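# Insert loose contact into housing cavity until it latches

## Task

Slide the free contact fully into the housing's vacant cavity, with its red notched face turned toward the housing's red face, until it clicks into its latched position.

## Robot and tools

Robot: two arms, left_arm and right_arm, each ending in a five-finger hand (left hand on left_arm, a mirror of the right hand on right_arm). In the scene frame the origin sits at table height midway between the nominal bases, +z is up, +x points out over the table, and left_arm is on the +y side (image left/right do not follow these names). Measured bases: left_arm at (-0.021, +0.433, 0) m, right_arm at (-0.053, -0.356, 0) m, both nearly unrotated.

Hand point: a point fixed to the palm, about 0.15 m out from the wrist flange along the fingers. Its +z runs along the straight fingers, +y out of the palm, +x across the palm away from the thumb on the right hand (toward the thumb on the left hand). Fingertips reach 0.06-0.07 m past the point and sit about 0.06 m behind it along -y. A wrist bracket on the little-finger side can strike things; with fingers level the wrist may hang up to 0.11 m (palm down) or 0.23 m (palm up) below the point.

Frames: reported hand poses, velocities and Hand targets are in each arm's own base frame. Fixed cameras and the table use the scene frame. Every motion offset is expressed along the current Hand target's own axes.

The 28-number row (used by both execute_actions and move): values in [-1, 1]. Order: left_arm dx, dy, dz, rx, ry, rz; left hand little, ring, middle, index, thumb_bend, thumb_turn, force_limit, speed; then the same fourteen for right_arm. All 28 are always sent, even when one arm stays put. The six pose numbers are an offset from the Hand target at the start of that action or move, not an absolute pose; 1.0 equals 0.6 m of translation or 180 degrees of rotation, and rx, ry, rz form one rotation vector. Sending all six as 0 re-commands the existing Hand target. Finger targets: +1 straight/open, -1 curled/closed; thumb_turn +1 beside the palm, -1 opposite the fingers. force_limit maps -1..+1 to roughly 0..10 N at the fingertip (0..15 N for the two thumb motors). speed runs from nearly stopped at -1 to full at +0.48 and above. Hand numbers are targets, not offsets; to keep a hand unchanged, repeat the eight numbers last sent for it (or, if none yet, its hand_measured plus hand_force_limit and hand_speed). For a soft grip close at speed -0.94 or slower; a closed hand holds objects about 0.035-0.065 m thick.

execute_actions: actions is a list of actions; each action is up to 15 rows, one per 1/30 s step, each row counted from that action's start pose; a short table repeats its last row. cameras: list of names, ["all"], [] or null (an empty actions list returns all images by default).

move: target is one 28-number row or a list of up to 15 rows, all offsets counted from the same starting Hand targets. speed in m/s, 0.002 to 3.6 (default 0.25), one value or one per target; turns run up to twice that in rad/s. blend in metres rounds corners in a list (0 = stop at each). stop_force, 3 to 120 N, ends an arm's path when its wrist sensor feels that much push against the motion; zero (only with stop_force, default true) re-zeros before the move. blocking=false returns early and cannot combine with stop_force. Paths are straight, ignore obstacles, cap at 10 s. The result adds a "move:" line: done (within 3 mm and 2 degrees), off_target, moving, held or fault, plus limits (paced = pose clipped, held = a check withheld steps).

wait: seconds 0 to 10, arms hold their last command. stop: brakes a running move. zoom_image: camera (cam_high, cam_low, cam_left_wrist, cam_right_wrist) and region [x0, y0, x1, y1] pixels, at most 504 square, of that camera's newest 896x504 image. show_instructions: displays the reference pages. zero_wrist_force: arm = left_arm or right_arm; subtracts the current reading. finished_scene: scene = current scene number; ends it for good.

Results: end_effector_position (m), end_effector_quat_wxyz, velocities, Hand target (last commanded pose after clipping; the next offset counts from it), Joint positions and torques, Wrist force/torque in the flange axes plus a peak line, and per-hand hand_measured, hand_stopped_by (moving, target, force, stalled, fault) and hand_load_n (positive means pushed open), in the same six-motor order. The hand point often rests short of the Hand target; send the missing distance again as an offset.

Cautions: the commanded orientation is clipped to 32 degrees from the measured one each step. Arms are stiff; aiming even slightly past a firm contact can trigger a fault stop (about 150 N of outside force or joint torque limits, wrist joints 25.4 N m), freezing that arm for 10 s. Approach the small contact and housing slowly, use a modest stop_force, and back the target off to end a press. Do not knock parts off the table, drop or fling them, slam into fixed objects, or let the hands or arms press on each other. Avoid paths near an arm's own base. Keep motors from overheating by not holding stretched poses or pushing at unreachable targets.

Each tool is called after "Request:" as name(argument=value, ...) on one line, values as JSON.

Reference images:

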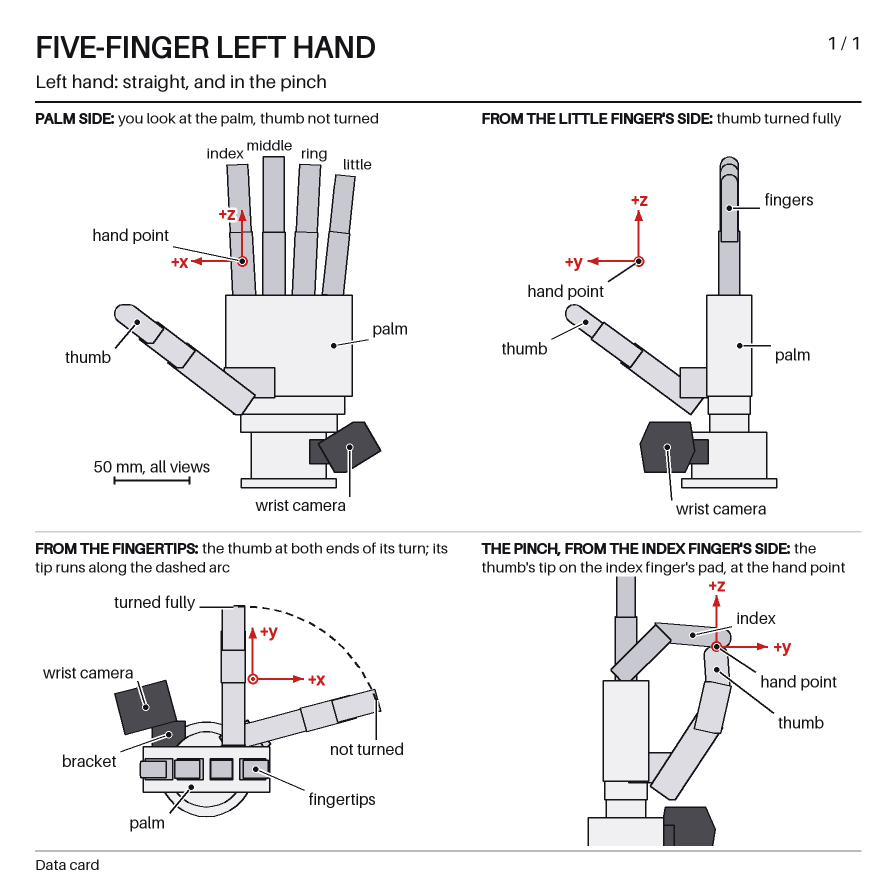

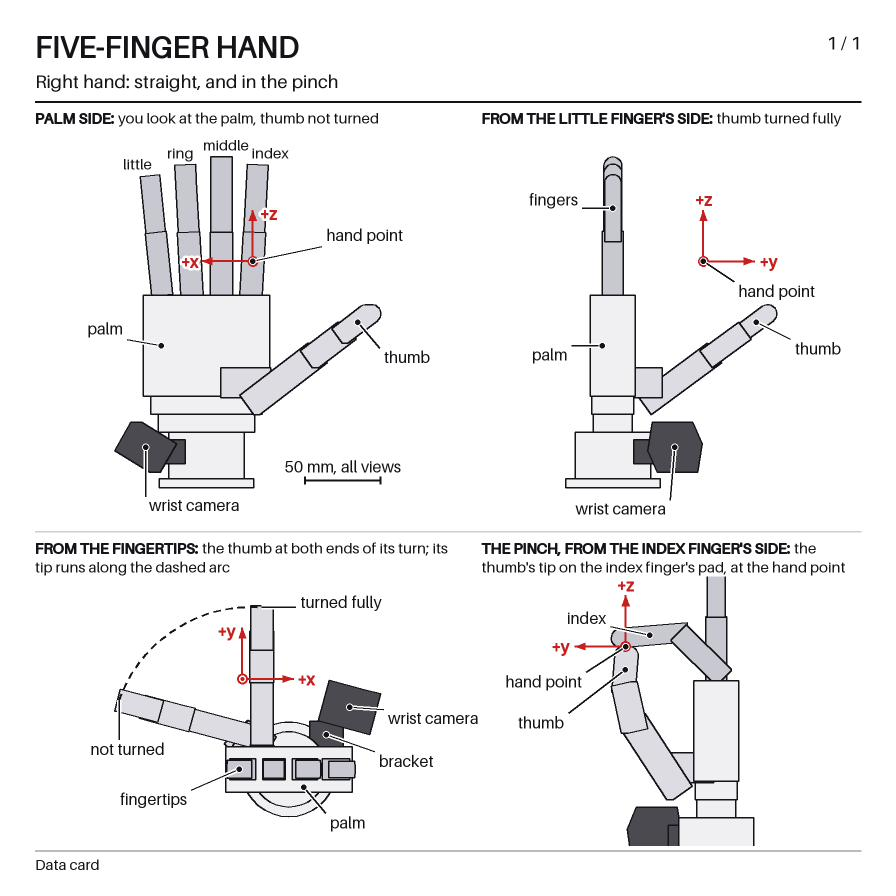

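## Session

Request:
execute_actions(actions=[])

Scene clock: 0.00 s.
left_arm: end_effector_position=(+0.5118, +0.2848, +0.2785) hand_measured=(+1.000, +1.000, +1.000, +1.000, +1.000, +1.000) hand_load_n=(-0.5, +0.0, +0.0, +0.0, +0.0, +0.0) hand_stopped_by=(target, target, target, target, target, target) hand_force_limit=0.00 hand_speed=-0.80 end_effector_quat_wxyz=(-0.063, +0.794, -0.581, +0.166) | right_arm: end_effector_position=(+0.7112, +0.3070, +0.2596) hand_measured=(+1.000, +1.000, +1.000, +1.000, +1.000, +1.000) hand_load_n=(+0.0, +0.0, +0.0, +0.0, +0.0, +0.0) hand_stopped_by=(target, target, target, target, target, target) hand_force_limit=0.00 hand_speed=-0.80 end_effector_quat_wxyz=(+0.109, +0.397, +0.909, +0.067)
Joint positions: left_arm=[4.013 -2.319 -0.653 1.556 -1.248 3.681] | right_arm=[0.239 -0.573 0.27 1.618 1.595 -0.51]
Joint velocities: within noise
Joint torques (N m): no reading
Motor temperatures (°C): left_arm=[27 30 35 33 38 33] | right_arm=[31 30 32 34 36 34]
Wrist force (N): no reading
Wrist torque (N m): no reading
Wrist force, peak (N): no reading
Hand target: left_arm +0.5118, +0.2848, +0.2785; -0.063, +0.794, -0.581, +0.166 | right_arm +0.7112, +0.3070, +0.2596; +0.109, +0.397, +0.909, +0.067

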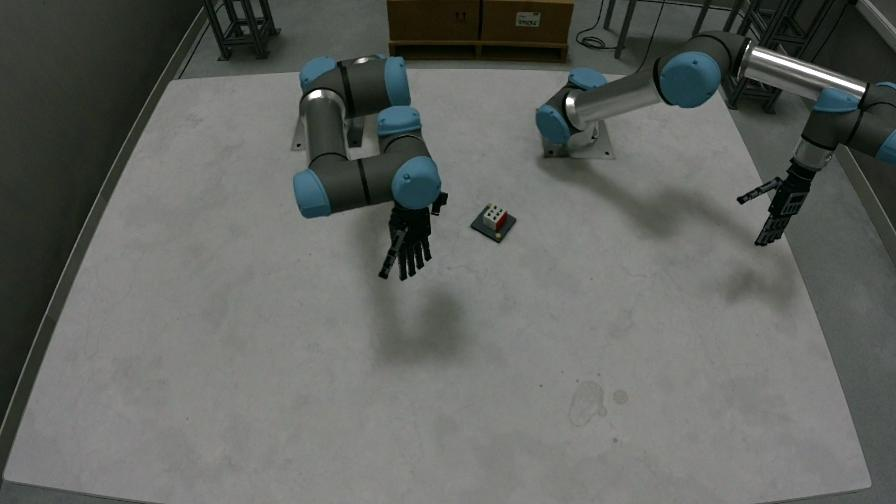

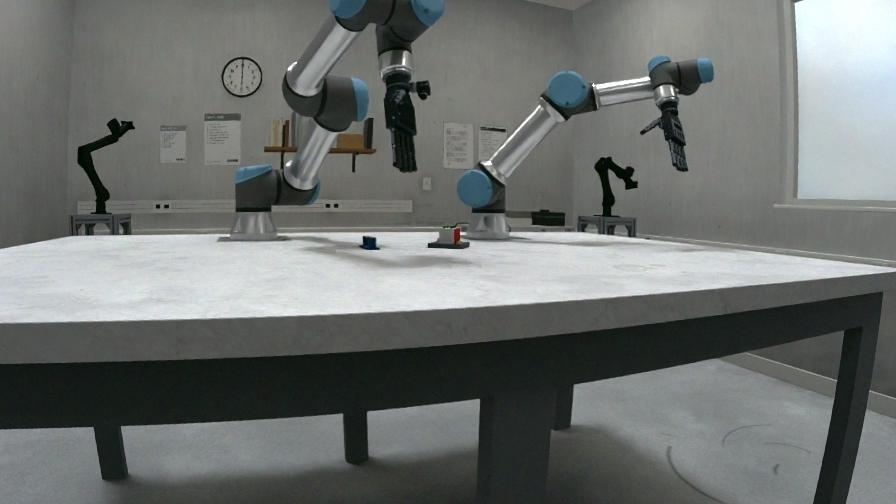

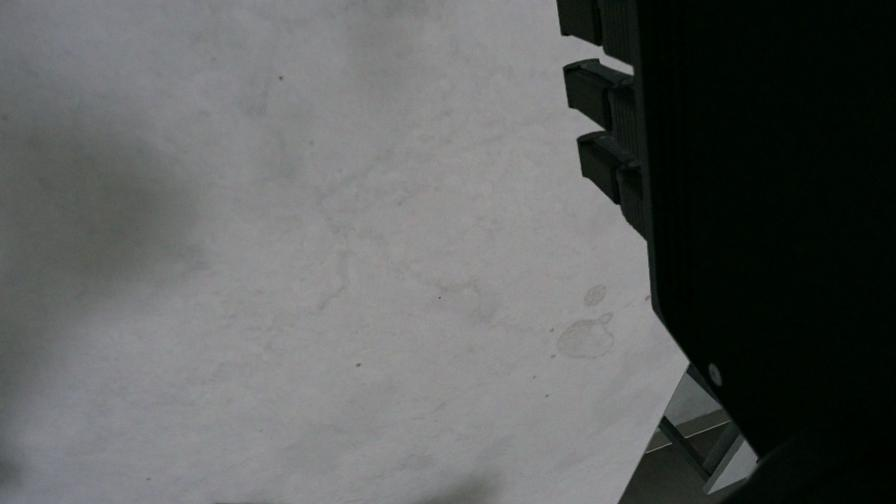

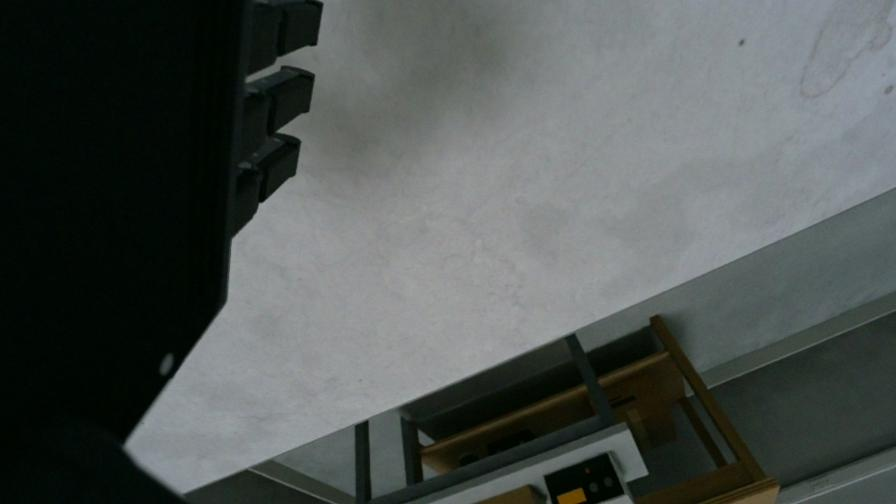

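Request:
zoom_image(camera="cam_high", region=[440, 170, 560, 270])

Request:
zoom_image(camera="cam_low", region=[340, 210, 500, 270])

Request:
zoom_image(camera="cam_high", region=[280, 40, 480, 290])

Request:
zoom_image(camera="cam_high", region=[520, 60, 640, 180])

Scaled by 4.200.

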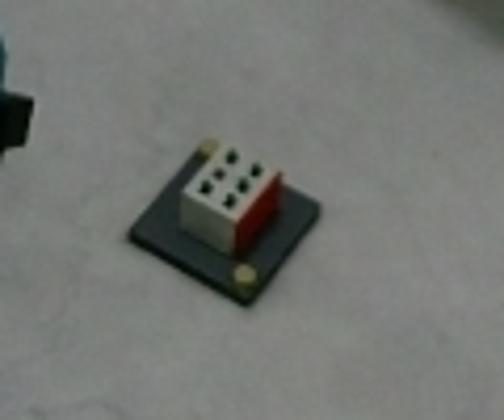

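Scaled by 3.150.

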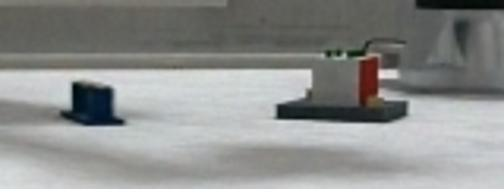

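Scaled by 2.016.

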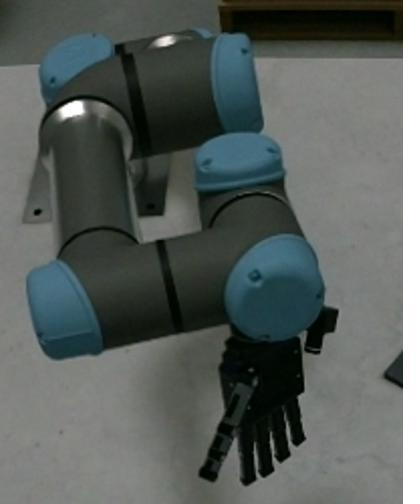

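Scaled by 4.200.

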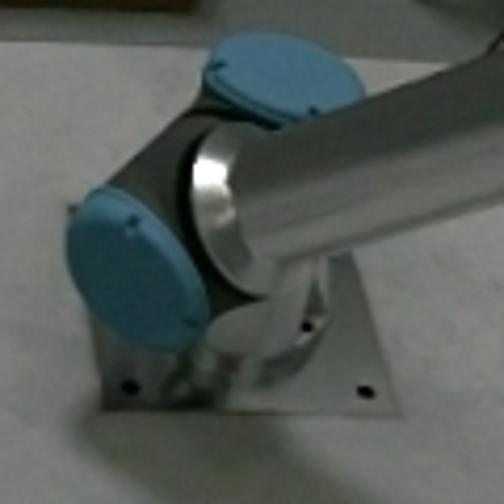

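Request:
zoom_image(camera="cam_low", region=[350, 225, 390, 257])

Request:
zoom_image(camera="cam_low", region=[420, 220, 480, 256])

Request:
zoom_image(camera="cam_high", region=[465, 195, 525, 250])

Scaled by 12.600.

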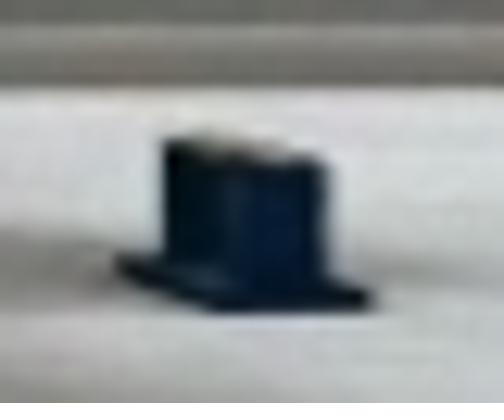

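Scaled by 8.400.

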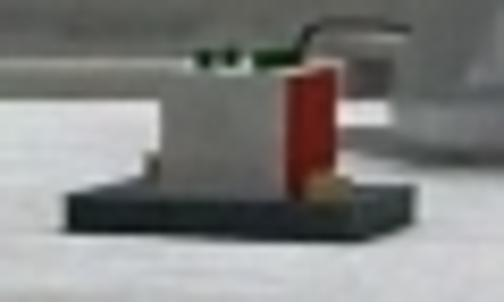

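Scaled by 8.400.

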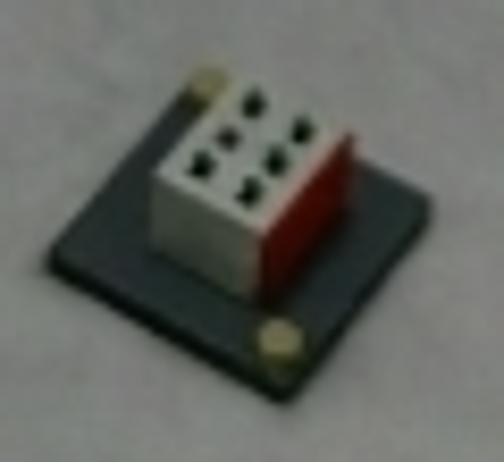

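Request:
move(target=[0,0,0,0,0,0,1,1,1,1,1,1,0,-0.8,0.2728,-0.3676,-0.1552,0.067,0.0467,0,1,1,1,1,1,1,0,-0.8], speed=0.3, cameras=["cam_high","cam_low","cam_right_wrist"])

Scene clock: 14.20 s.
left_arm: end_effector_position=(+0.5118, +0.2848, +0.2785) hand_measured=(+1.000, +1.000, +1.000, +1.000, +1.000, +1.000) hand_load_n=(+0.0, +0.0, +0.0, +0.0, +0.0, +0.0) hand_stopped_by=(target, target, target, target, target, target) hand_force_limit=0.00 hand_speed=-0.80 end_effector_quat_wxyz=(-0.063, +0.794, -0.581, +0.166) | right_arm: end_effector_position=(+0.4237, +0.2754, +0.2798) hand_measured=(+1.000, +1.000, +1.000, +1.000, +1.000, +1.000) hand_load_n=(+0.0, +0.0, +0.0, +0.0, +0.0, +0.0) hand_stopped_by=(target, target, target, target, target, target) hand_force_limit=0.00 hand_speed=-0.80 end_effector_quat_wxyz=(+0.000, +0.400, +0.916, +0.001)
Joint positions: left_arm=[4.013 -2.319 -0.653 1.556 -1.248 3.681] | right_arm=[0.315 -1.261 1.356 1.475 1.57 -0.432]
Joint torques (N m): left_arm=[0.26 49.74 17.49 -2.2 0.32 0.05] | right_arm=[-12.87 -40.33 -10.8 0.78 1.44 -0.95]
Wrist force (N): left_arm=[-0.2 -0.1 0.2] | right_arm=[0.0 0.6 0.0]
Wrist torque (N m): left_arm=[-0.03 0.04 -0.01] | right_arm=[0.05 -0.02 0.14]
Wrist force, peak (N): left_arm=[0.1 -0.1 0.4] | right_arm=[-1.1 1.4 0.9]
Hand target: left_arm +0.5118, +0.2848, +0.2785; -0.063, +0.794, -0.581, +0.166 | right_arm +0.4237, +0.2753, +0.2799; +0.000, +0.400, +0.916, +0.001
Off the commanded pose: left_arm 0.000 m, 0 deg | right_arm 0.000 m, 0 deg.
move: done
Images, in order (width x height): cam_high 896x504, cam_low 896x504, cam_right_wrist 896x504.

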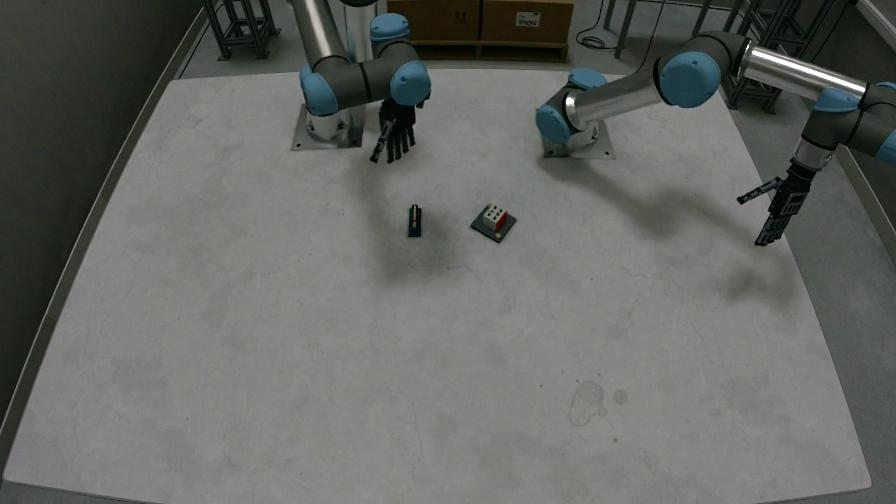

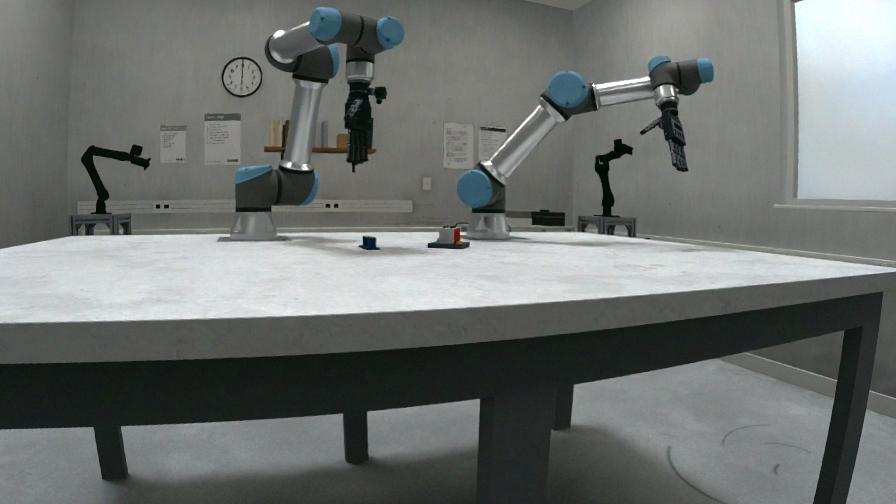

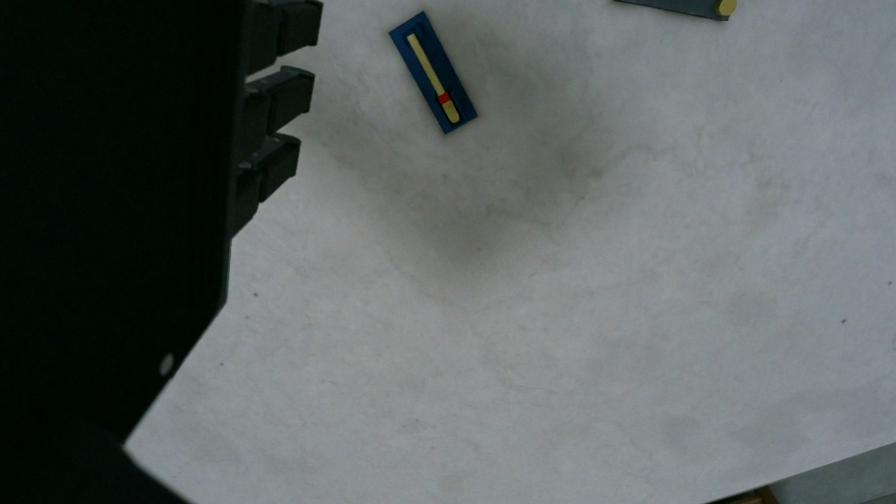

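Request:
zoom_image(camera="cam_right_wrist", region=[370, 0, 500, 150])

Request:
zoom_image(camera="cam_high", region=[390, 190, 440, 250])

Scaled by 3.360.

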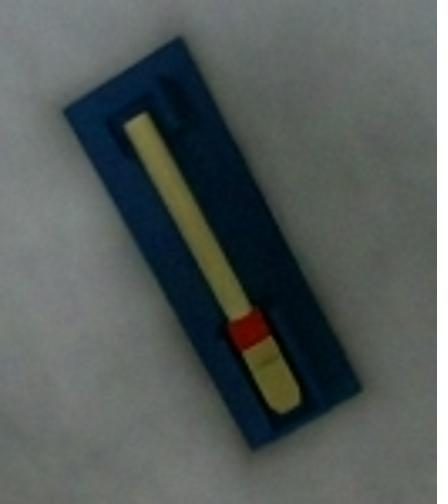

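Scaled by 8.400.

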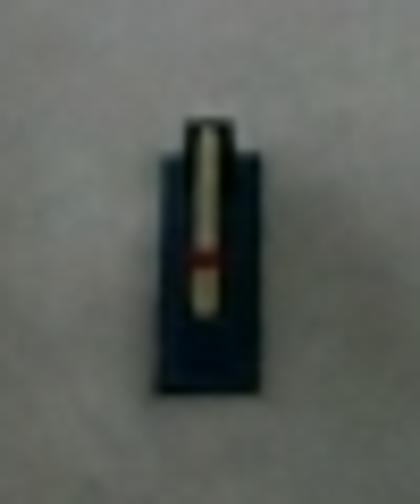

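Request:
move(target=[0,0,0,0,0,0,1,1,1,1,1,1,0,-0.8,0.1147,-0.0492,0.25,0,0,0,1,1,1,1,1,1,0,-0.8], speed=0.3, cameras=["cam_right_wrist"])

Request:
zoom_image(camera="cam_right_wrist", region=[320, 140, 570, 360])

Scene clock: 24.60 s.
left_arm: end_effector_position=(+0.5118, +0.2848, +0.2785) hand_measured=(+1.000, +1.000, +1.000, +1.000, +1.000, +1.000) hand_load_n=(+0.0, +0.0, +0.0, +0.0, +0.0, +0.0) hand_stopped_by=(target, target, target, target, target, target) hand_force_limit=0.00 hand_speed=-0.80 end_effector_quat_wxyz=(-0.063, +0.794, -0.581, +0.166) | right_arm: end_effector_position=(+0.3553, +0.3060, +0.1299) hand_measured=(+1.000, +1.000, +1.000, +1.000, +1.000, +1.000) hand_load_n=(+0.0, +0.0, +0.0, +0.0, +0.0, +0.0) hand_stopped_by=(target, target, target, target, target, target) hand_force_limit=0.00 hand_speed=-0.80 end_effector_quat_wxyz=(+0.000, +0.400, +0.916, +0.001)
Joint positions: left_arm=[4.013 -2.319 -0.653 1.556 -1.248 3.681] | right_arm=[0.448 -1.237 1.725 1.082 1.57 -0.299]
Joint torques (N m): left_arm=[-0.45 49.3 17.88 -2.26 0.4 0.05] | right_arm=[-8.4 -31.32 -8.65 -0.01 1.42 0.47]
Wrist force (N): left_arm=[-0.1 -0.1 0.1] | right_arm=[-0.5 0.8 0.0]
Wrist torque (N m): left_arm=[-0.03 0.03 -0.01] | right_arm=[0.09 0.07 0.10]
Wrist force, peak (N): left_arm=[-0.1 -0.3 -0.5] | right_arm=[-1.0 1.0 -1.8]
Hand target: left_arm +0.5118, +0.2848, +0.2785; -0.063, +0.794, -0.581, +0.166 | right_arm +0.3553, +0.3059, +0.1299; +0.000, +0.400, +0.916, +0.001
Off the commanded pose: left_arm 0.000 m, 0 deg | right_arm 0.000 m, 0 deg.
move: done
Images, in order (width x height): cam_right_wrist 896x504.

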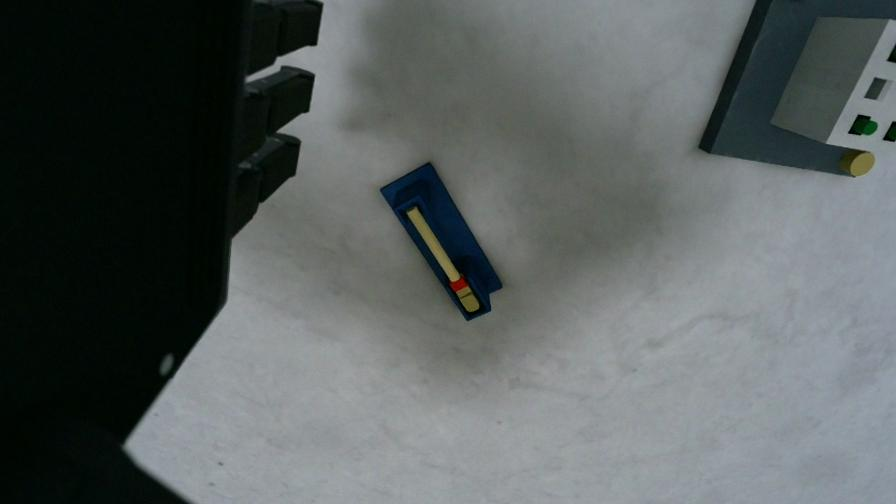

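Scaled by 2.016.

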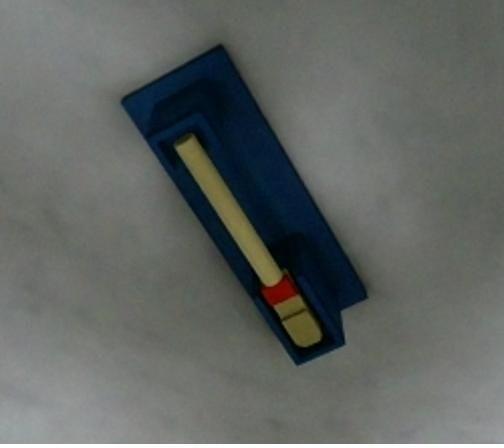

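Request:
zoom_image(camera="cam_right_wrist", region=[375, 155, 505, 240])

Request:
zoom_image(camera="cam_right_wrist", region=[420, 240, 510, 330])

Request:
zoom_image(camera="cam_right_wrist", region=[690, 0, 896, 190])

Scaled by 3.877.

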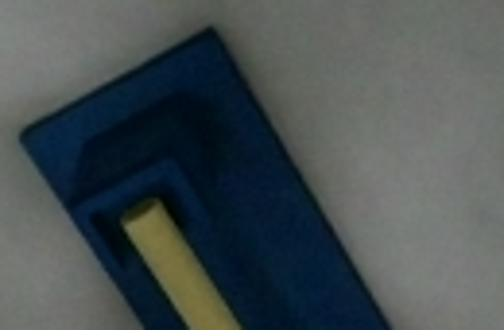

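Scaled by 5.600.

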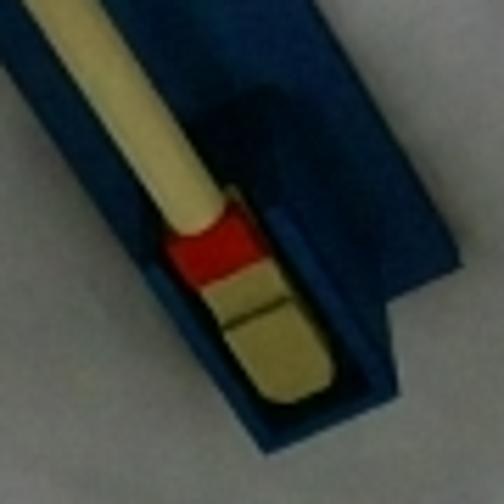

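Scaled by 2.447.

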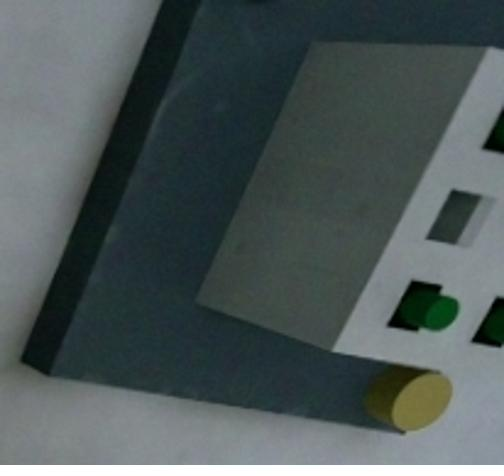

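Request:
move(target=[0,0,0,0,0,0,1,1,1,1,1,1,0,-0.8,0.256,0.256,-0.06,0,0,0,1,1,1,1,1,1,0,-0.8], speed=0.4, cameras=["cam_right_wrist", "cam_high"])

Request:
zoom_image(camera="cam_right_wrist", region=[320, 140, 620, 400])

Request:
zoom_image(camera="cam_high", region=[390, 190, 440, 250])

Scene clock: 50.90 s.
left_arm: end_effector_position=(+0.5118, +0.2848, +0.2785) hand_measured=(+1.000, +1.000, +1.000, +1.000, +1.000, +1.000) hand_load_n=(+0.0, +0.0, +0.0, +0.0, +0.0, +0.0) hand_stopped_by=(target, target, target, target, target, target) hand_force_limit=0.00 hand_speed=-0.80 end_effector_quat_wxyz=(-0.063, +0.794, -0.581, +0.166) | right_arm: end_effector_position=(+0.3638, +0.5230, +0.1662) hand_measured=(+1.000, +1.000, +1.000, +1.000, +1.000, +1.000) hand_load_n=(+0.0, +0.0, +0.0, +0.0, +0.0, +0.0) hand_stopped_by=(target, target, target, target, target, target) hand_force_limit=0.00 hand_speed=-0.80 end_effector_quat_wxyz=(+0.000, +0.400, +0.916, +0.001)
Joint positions: left_arm=[4.013 -2.319 -0.653 1.556 -1.248 3.681] | right_arm=[0.807 -0.841 1.002 1.409 1.57 0.06]
Joint torques (N m): left_arm=[-0.13 50.1 17.51 -2.19 0.38 0.07] | right_arm=[0.98 -40.54 -25.52 4.2 -1.73 1.43]
Wrist force (N): left_arm=[-0.1 0.0 0.1] | right_arm=[-0.2 0.3 0.0]
Wrist torque (N m): left_arm=[-0.01 0.02 -0.01] | right_arm=[0.00 0.00 0.10]
Wrist force, peak (N): left_arm=[0.3 -0.1 -0.3] | right_arm=[1.6 2.1 -0.3]
Hand target: left_arm +0.5118, +0.2848, +0.2785; -0.063, +0.794, -0.581, +0.166 | right_arm +0.3637, +0.5230, +0.1661; +0.000, +0.400, +0.916, +0.001
Off the commanded pose: left_arm 0.000 m, 0 deg | right_arm 0.000 m, 0 deg.
move: done
Images, in order (width x height): cam_high 896x504, cam_right_wrist 896x504.

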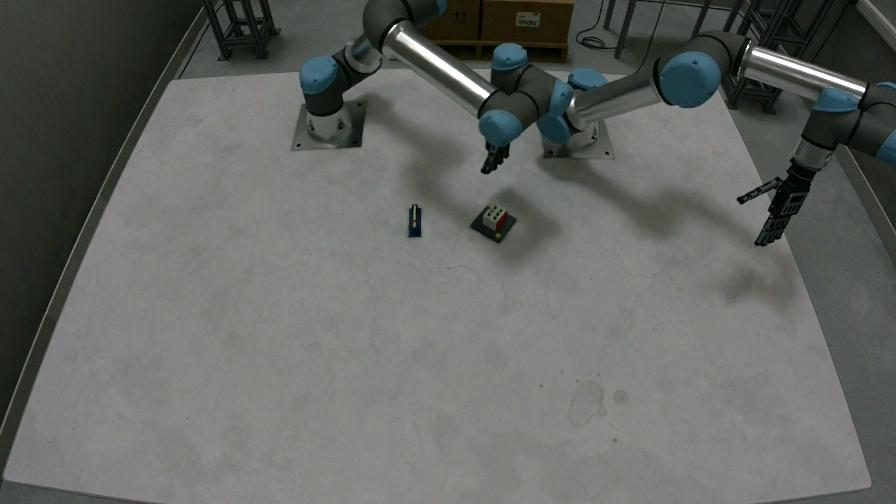

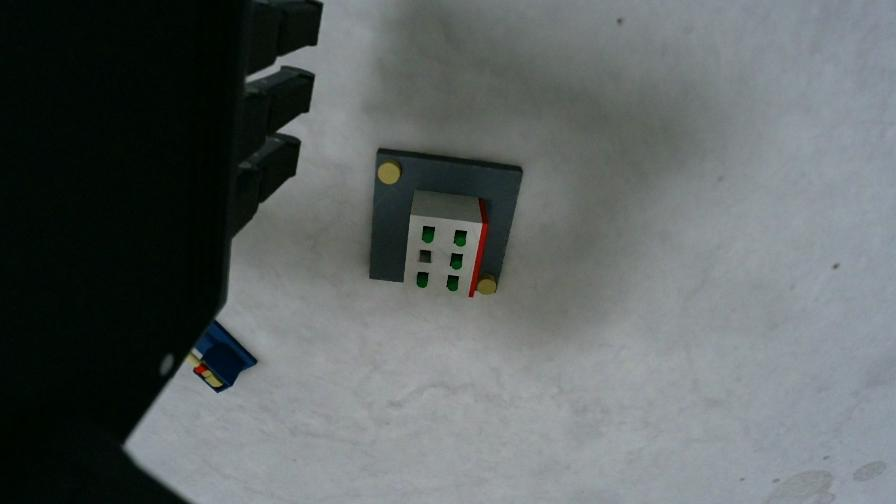

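Scaled by 1.680.

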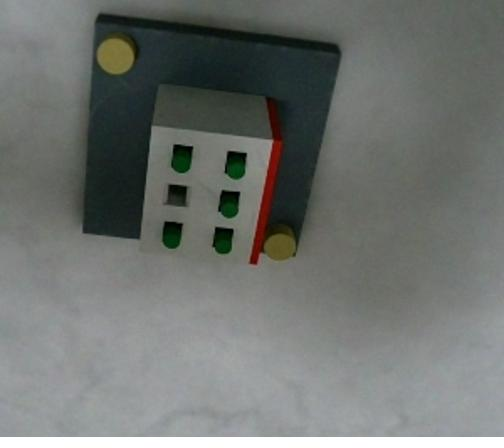

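Scaled by 8.400.

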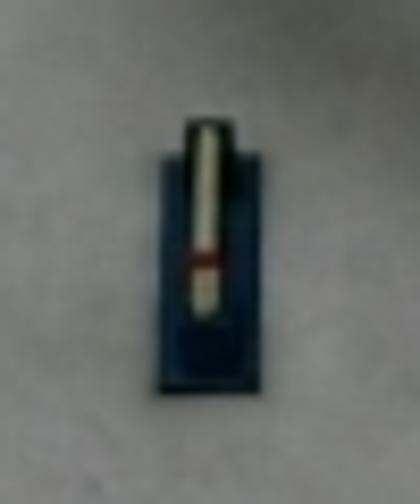

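Request:
move(target=[[0,0,0,0,0,0,1,1,1,1,1,1,0,-0.8,-0.271,-0.2003,-0.1,-0.067,0.248,0.13,1,1,1,1,1,1,0,-0.8],[0,0,0,0,0,0,1,1,1,1,1,1,0,-0.8,-0.5253,-0.4088,0.0717,-0.134,0.496,0.26,1,1,1,1,1,1,0,-0.8]], speed=0.4, blend=0.05, cameras=["cam_right_wrist", "cam_high", "cam_low"])

Scene clock: 56.07 s.
left_arm: end_effector_position=(+0.5118, +0.2848, +0.2785) hand_measured=(+1.000, +1.000, +1.000, +1.000, +1.000, +1.000) hand_load_n=(+0.0, +0.0, +0.0, +0.0, +0.0, +0.0) hand_stopped_by=(target, target, target, target, target, target) hand_force_limit=0.00 hand_speed=-0.80 end_effector_quat_wxyz=(-0.063, +0.794, -0.581, +0.166) | right_arm: end_effector_position=(+0.3977, +0.1252, +0.1227) hand_measured=(+1.000, +1.000, +1.000, +1.000, +1.000, +1.000) hand_load_n=(+0.0, +0.0, +0.0, +0.0, +0.0, +0.0) hand_stopped_by=(target, target, target, target, target, target) hand_force_limit=0.00 hand_speed=-0.80 end_effector_quat_wxyz=(+0.547, -0.572, -0.424, -0.439)
Joint positions: left_arm=[4.013 -2.319 -0.653 1.556 -1.248 3.681] | right_arm=[-0.727 -0.784 2.265 1.636 0.689 -1.295]
Joint torques (N m): left_arm=[-0.42 50.19 17.55 -2.34 0.38 0.1] | right_arm=[-9.05 -25.04 -7.45 0.02 -1.41 -1.14]
Wrist force (N): left_arm=[-0.2 0.0 -0.2] | right_arm=[-1.1 1.1 -2.3]
Wrist torque (N m): left_arm=[0.00 0.02 -0.01] | right_arm=[0.32 0.18 -0.10]
Wrist force, peak (N): left_arm=[-0.2 0.1 -0.4] | right_arm=[-1.9 1.3 -3.6]
Hand target: left_arm +0.5118, +0.2848, +0.2785; -0.063, +0.794, -0.581, +0.166 | right_arm +0.3977, +0.1251, +0.1227; +0.547, -0.572, -0.424, -0.439
Off the commanded pose: left_arm 0.000 m, 0 deg | right_arm 0.000 m, 0 deg.
move: done
Images, in order (width x height): cam_high 896x504, cam_low 896x504, cam_right_wrist 896x504.

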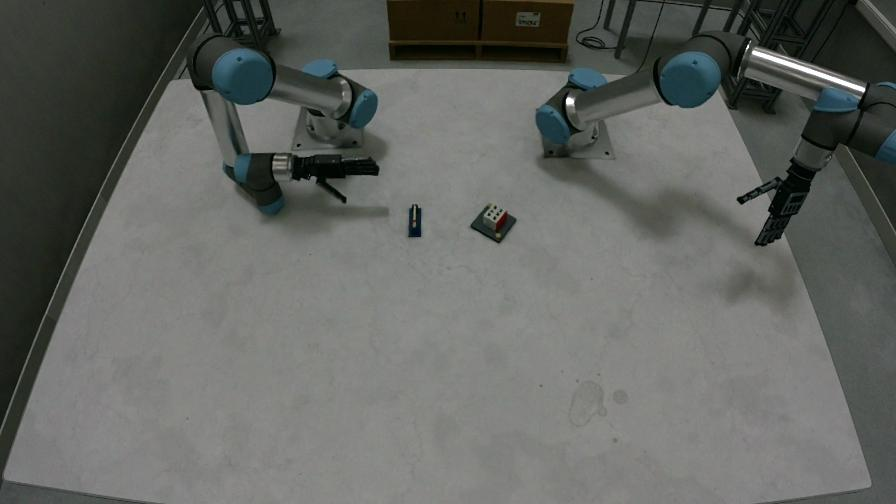

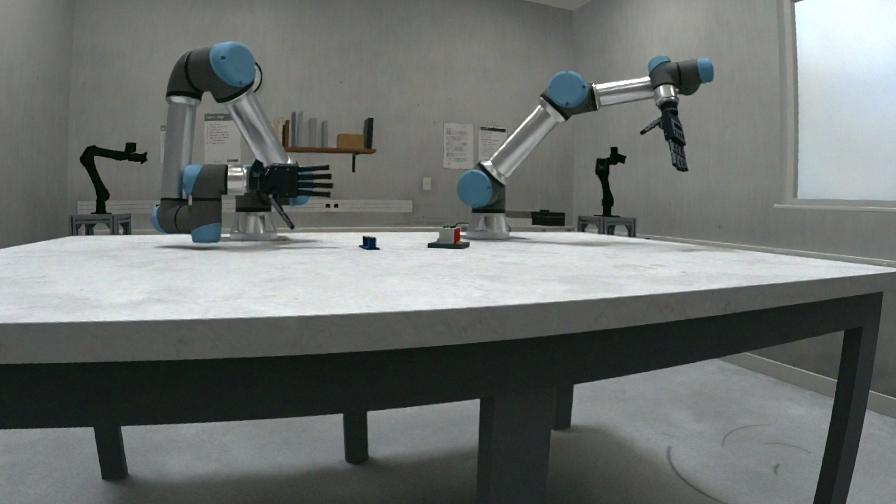

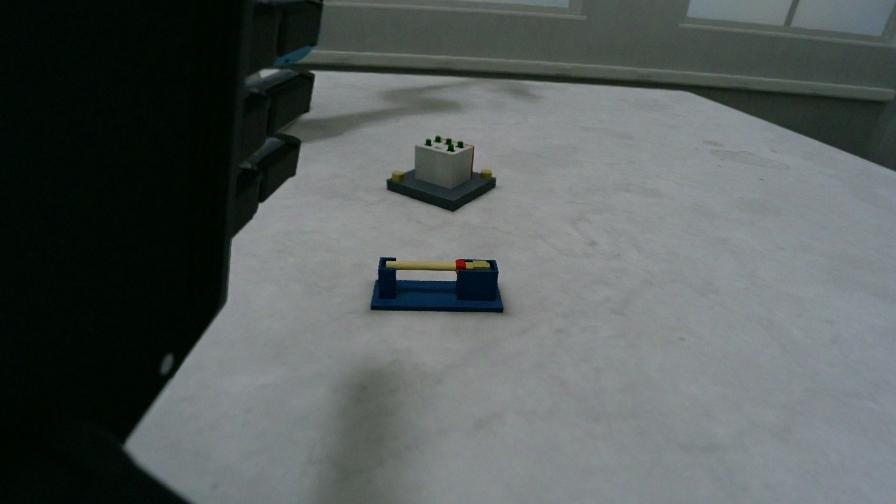

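Request:
zoom_image(camera="cam_right_wrist", region=[360, 240, 520, 320])

Request:
zoom_image(camera="cam_right_wrist", region=[375, 125, 505, 215])

Scaled by 3.150.

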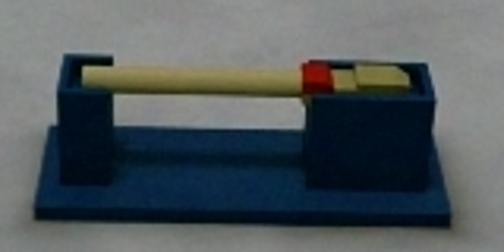

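Scaled by 3.877.

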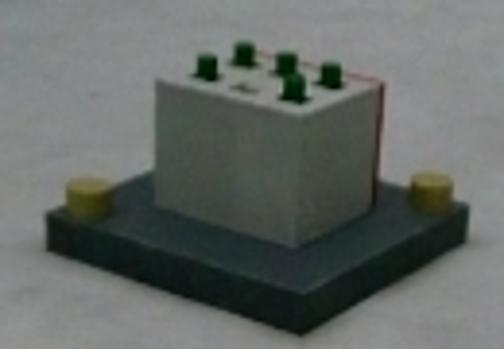

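Request:
move(target=[[0.648,0.2877,0.0417,0.1802,0.1603,0.3567,1,1,1,0.1,0.3,-0.65,-0.4,0,0.116,-0.0306,-0.2,0,0,0,1,1,1,1,1,1,0,-0.8],[0.9893,0.668,0.2738,0.3601,0.3203,0.7129,1,1,1,0.1,0.3,-0.65,-0.4,0,0.116,-0.0306,-0.2,0,0,0,1,1,1,1,1,1,0,-0.8]], speed=0.35, blend=0.06, cameras=["all"])

Scene clock: 99.50 s.
left_arm: end_effector_position=(+0.3652, -0.4174, +0.1195) hand_measured=(+1.000, +1.000, +1.000, +0.100, +0.300, -0.650) hand_load_n=(+0.0, +0.0, -0.5, +0.0, +0.0, +0.0) hand_stopped_by=(target, target, target, target, target, target) hand_force_limit=-0.40 hand_speed=0.00 end_effector_quat_wxyz=(+0.261, +0.384, +0.724, -0.511) | right_arm: end_effector_position=(+0.3931, +0.0063, +0.1964) hand_measured=(+1.000, +1.000, +1.000, +1.000, +1.000, +1.000) hand_load_n=(+0.0, +0.0, +0.0, +0.0, +0.0, +0.0) hand_stopped_by=(target, target, target, target, target, target) hand_force_limit=0.00 hand_speed=-0.80 end_effector_quat_wxyz=(+0.547, -0.572, -0.424, -0.439)
Joint positions: left_arm=[2.947 -1.953 -1.886 2.724 -0.391 5.184] | right_arm=[-0.956 -0.956 2.146 1.933 0.918 -1.302]
Joint torques (N m): left_arm=[-1.71 29.4 2.84 0.38 -0.99 1.59] | right_arm=[12.83 -25.41 -0.44 -0.91 -1.77 -0.41]
Wrist force (N): left_arm=[-0.3 -0.2 -0.2] | right_arm=[-0.8 1.1 -2.4]
Wrist torque (N m): left_arm=[-0.02 -0.02 0.06] | right_arm=[0.32 0.13 0.11]
Wrist force, peak (N): left_arm=[-1.5 -0.7 0.0] | right_arm=[-1.2 1.0 -2.8]
Hand target: left_arm +0.3651, -0.4175, +0.1195; +0.261, +0.384, +0.724, -0.511 | right_arm +0.3931, +0.0063, +0.1964; +0.547, -0.572, -0.424, -0.439
Off the commanded pose: left_arm 0.000 m, 0 deg | right_arm 0.000 m, 0 deg.
move: done

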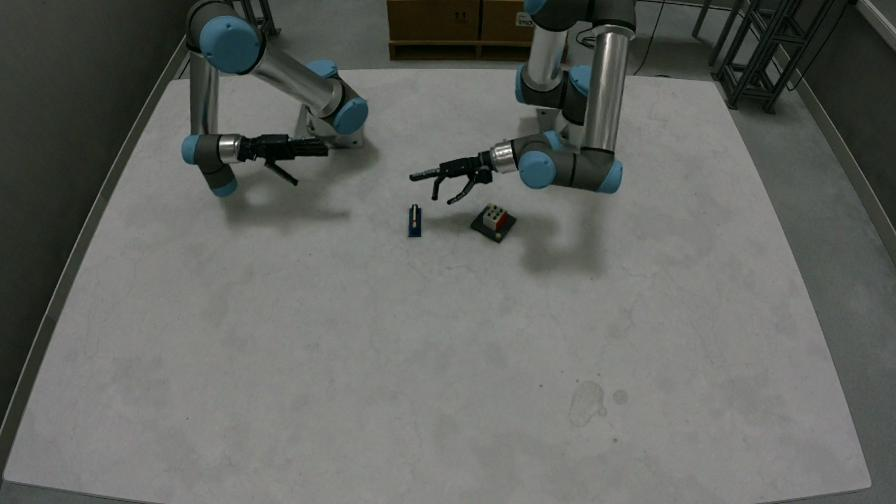

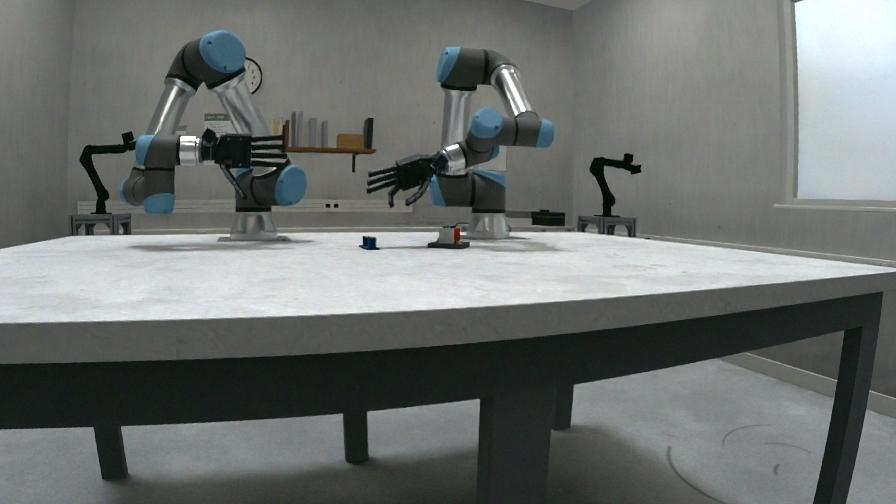

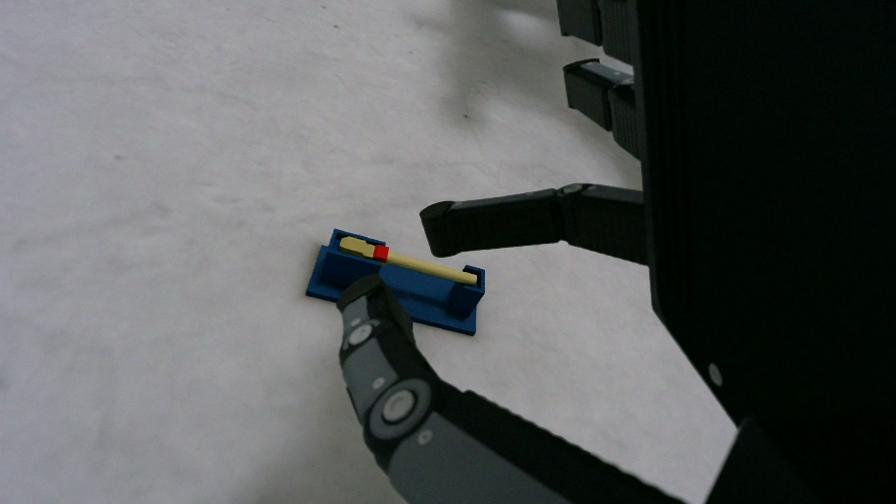

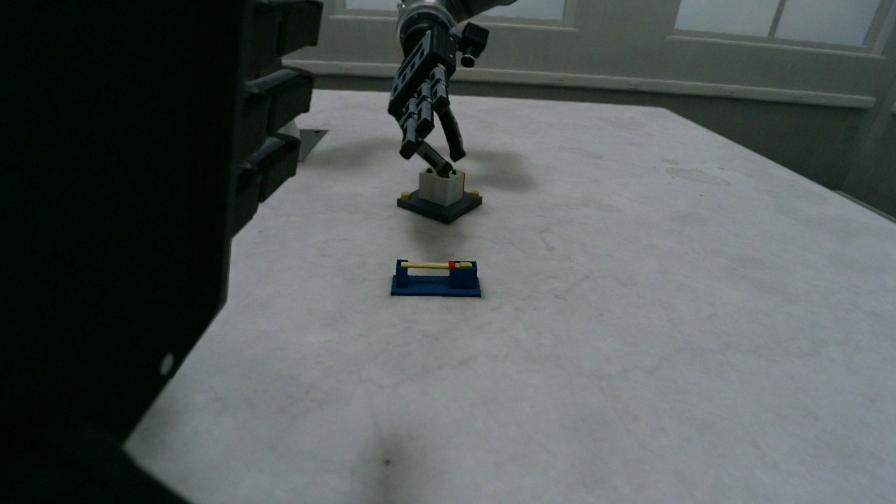

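Request:
move(target=[0,0,0,0,0,0,1,1,1,-0.1,0.0,-0.65,-0.4,0,0,0,0,0,0,0,1,1,1,1,1,1,0,-0.8], cameras=["cam_left_wrist"])

Request:
zoom_image(camera="cam_left_wrist", region=[300, 150, 560, 350])

Scene clock: 102.53 s.
left_arm: end_effector_position=(+0.3651, -0.4175, +0.1195) hand_measured=(+1.000, +1.000, +1.000, -0.100, +0.000, -0.650) hand_load_n=(+0.0, +0.0, +0.0, +0.0, +0.0, +0.0) hand_stopped_by=(target, target, target, target, target, target) hand_force_limit=-0.40 hand_speed=0.00 end_effector_quat_wxyz=(+0.261, +0.384, +0.724, -0.511) | right_arm: end_effector_position=(+0.3931, +0.0063, +0.1964) hand_measured=(+1.000, +1.000, +1.000, +1.000, +1.000, +1.000) hand_load_n=(+0.0, +0.0, +0.0, +0.0, +0.0, +0.0) hand_stopped_by=(target, target, target, target, target, target) hand_force_limit=0.00 hand_speed=-0.80 end_effector_quat_wxyz=(+0.547, -0.572, -0.424, -0.439)
Joint positions: left_arm=[2.947 -1.953 -1.886 2.724 -0.391 5.184] | right_arm=[-0.956 -0.956 2.146 1.933 0.918 -1.302]
Joint torques (N m): left_arm=[-10.02 28 3.47 0.38 -1.04 1.14] | right_arm=[11.5 -24.51 -0.28 -0.89 -1.93 1.02]
Wrist force (N): left_arm=[-0.5 -0.6 -0.2] | right_arm=[-0.9 0.9 -2.5]
Wrist torque (N m): left_arm=[-0.07 0.02 0.02] | right_arm=[0.29 0.15 0.09]
Wrist force, peak (N): left_arm=[-0.5 -0.6 -0.2] | right_arm=[-1.2 1.0 -2.7]
Hand target: left_arm +0.3651, -0.4175, +0.1195; +0.261, +0.384, +0.724, -0.511 | right_arm +0.3931, +0.0063, +0.1964; +0.547, -0.572, -0.424, -0.439
Off the commanded pose: left_arm 0.000 m, 0 deg | right_arm 0.000 m, 0 deg.
move: done
Images, in order (width x height): cam_left_wrist 896x504.

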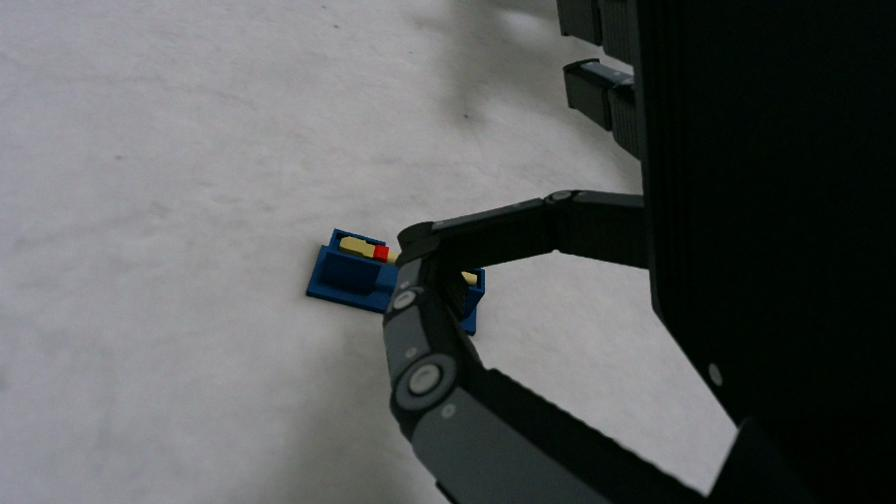

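Scaled by 1.938.

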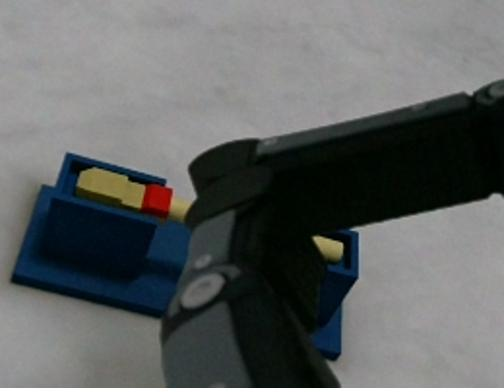

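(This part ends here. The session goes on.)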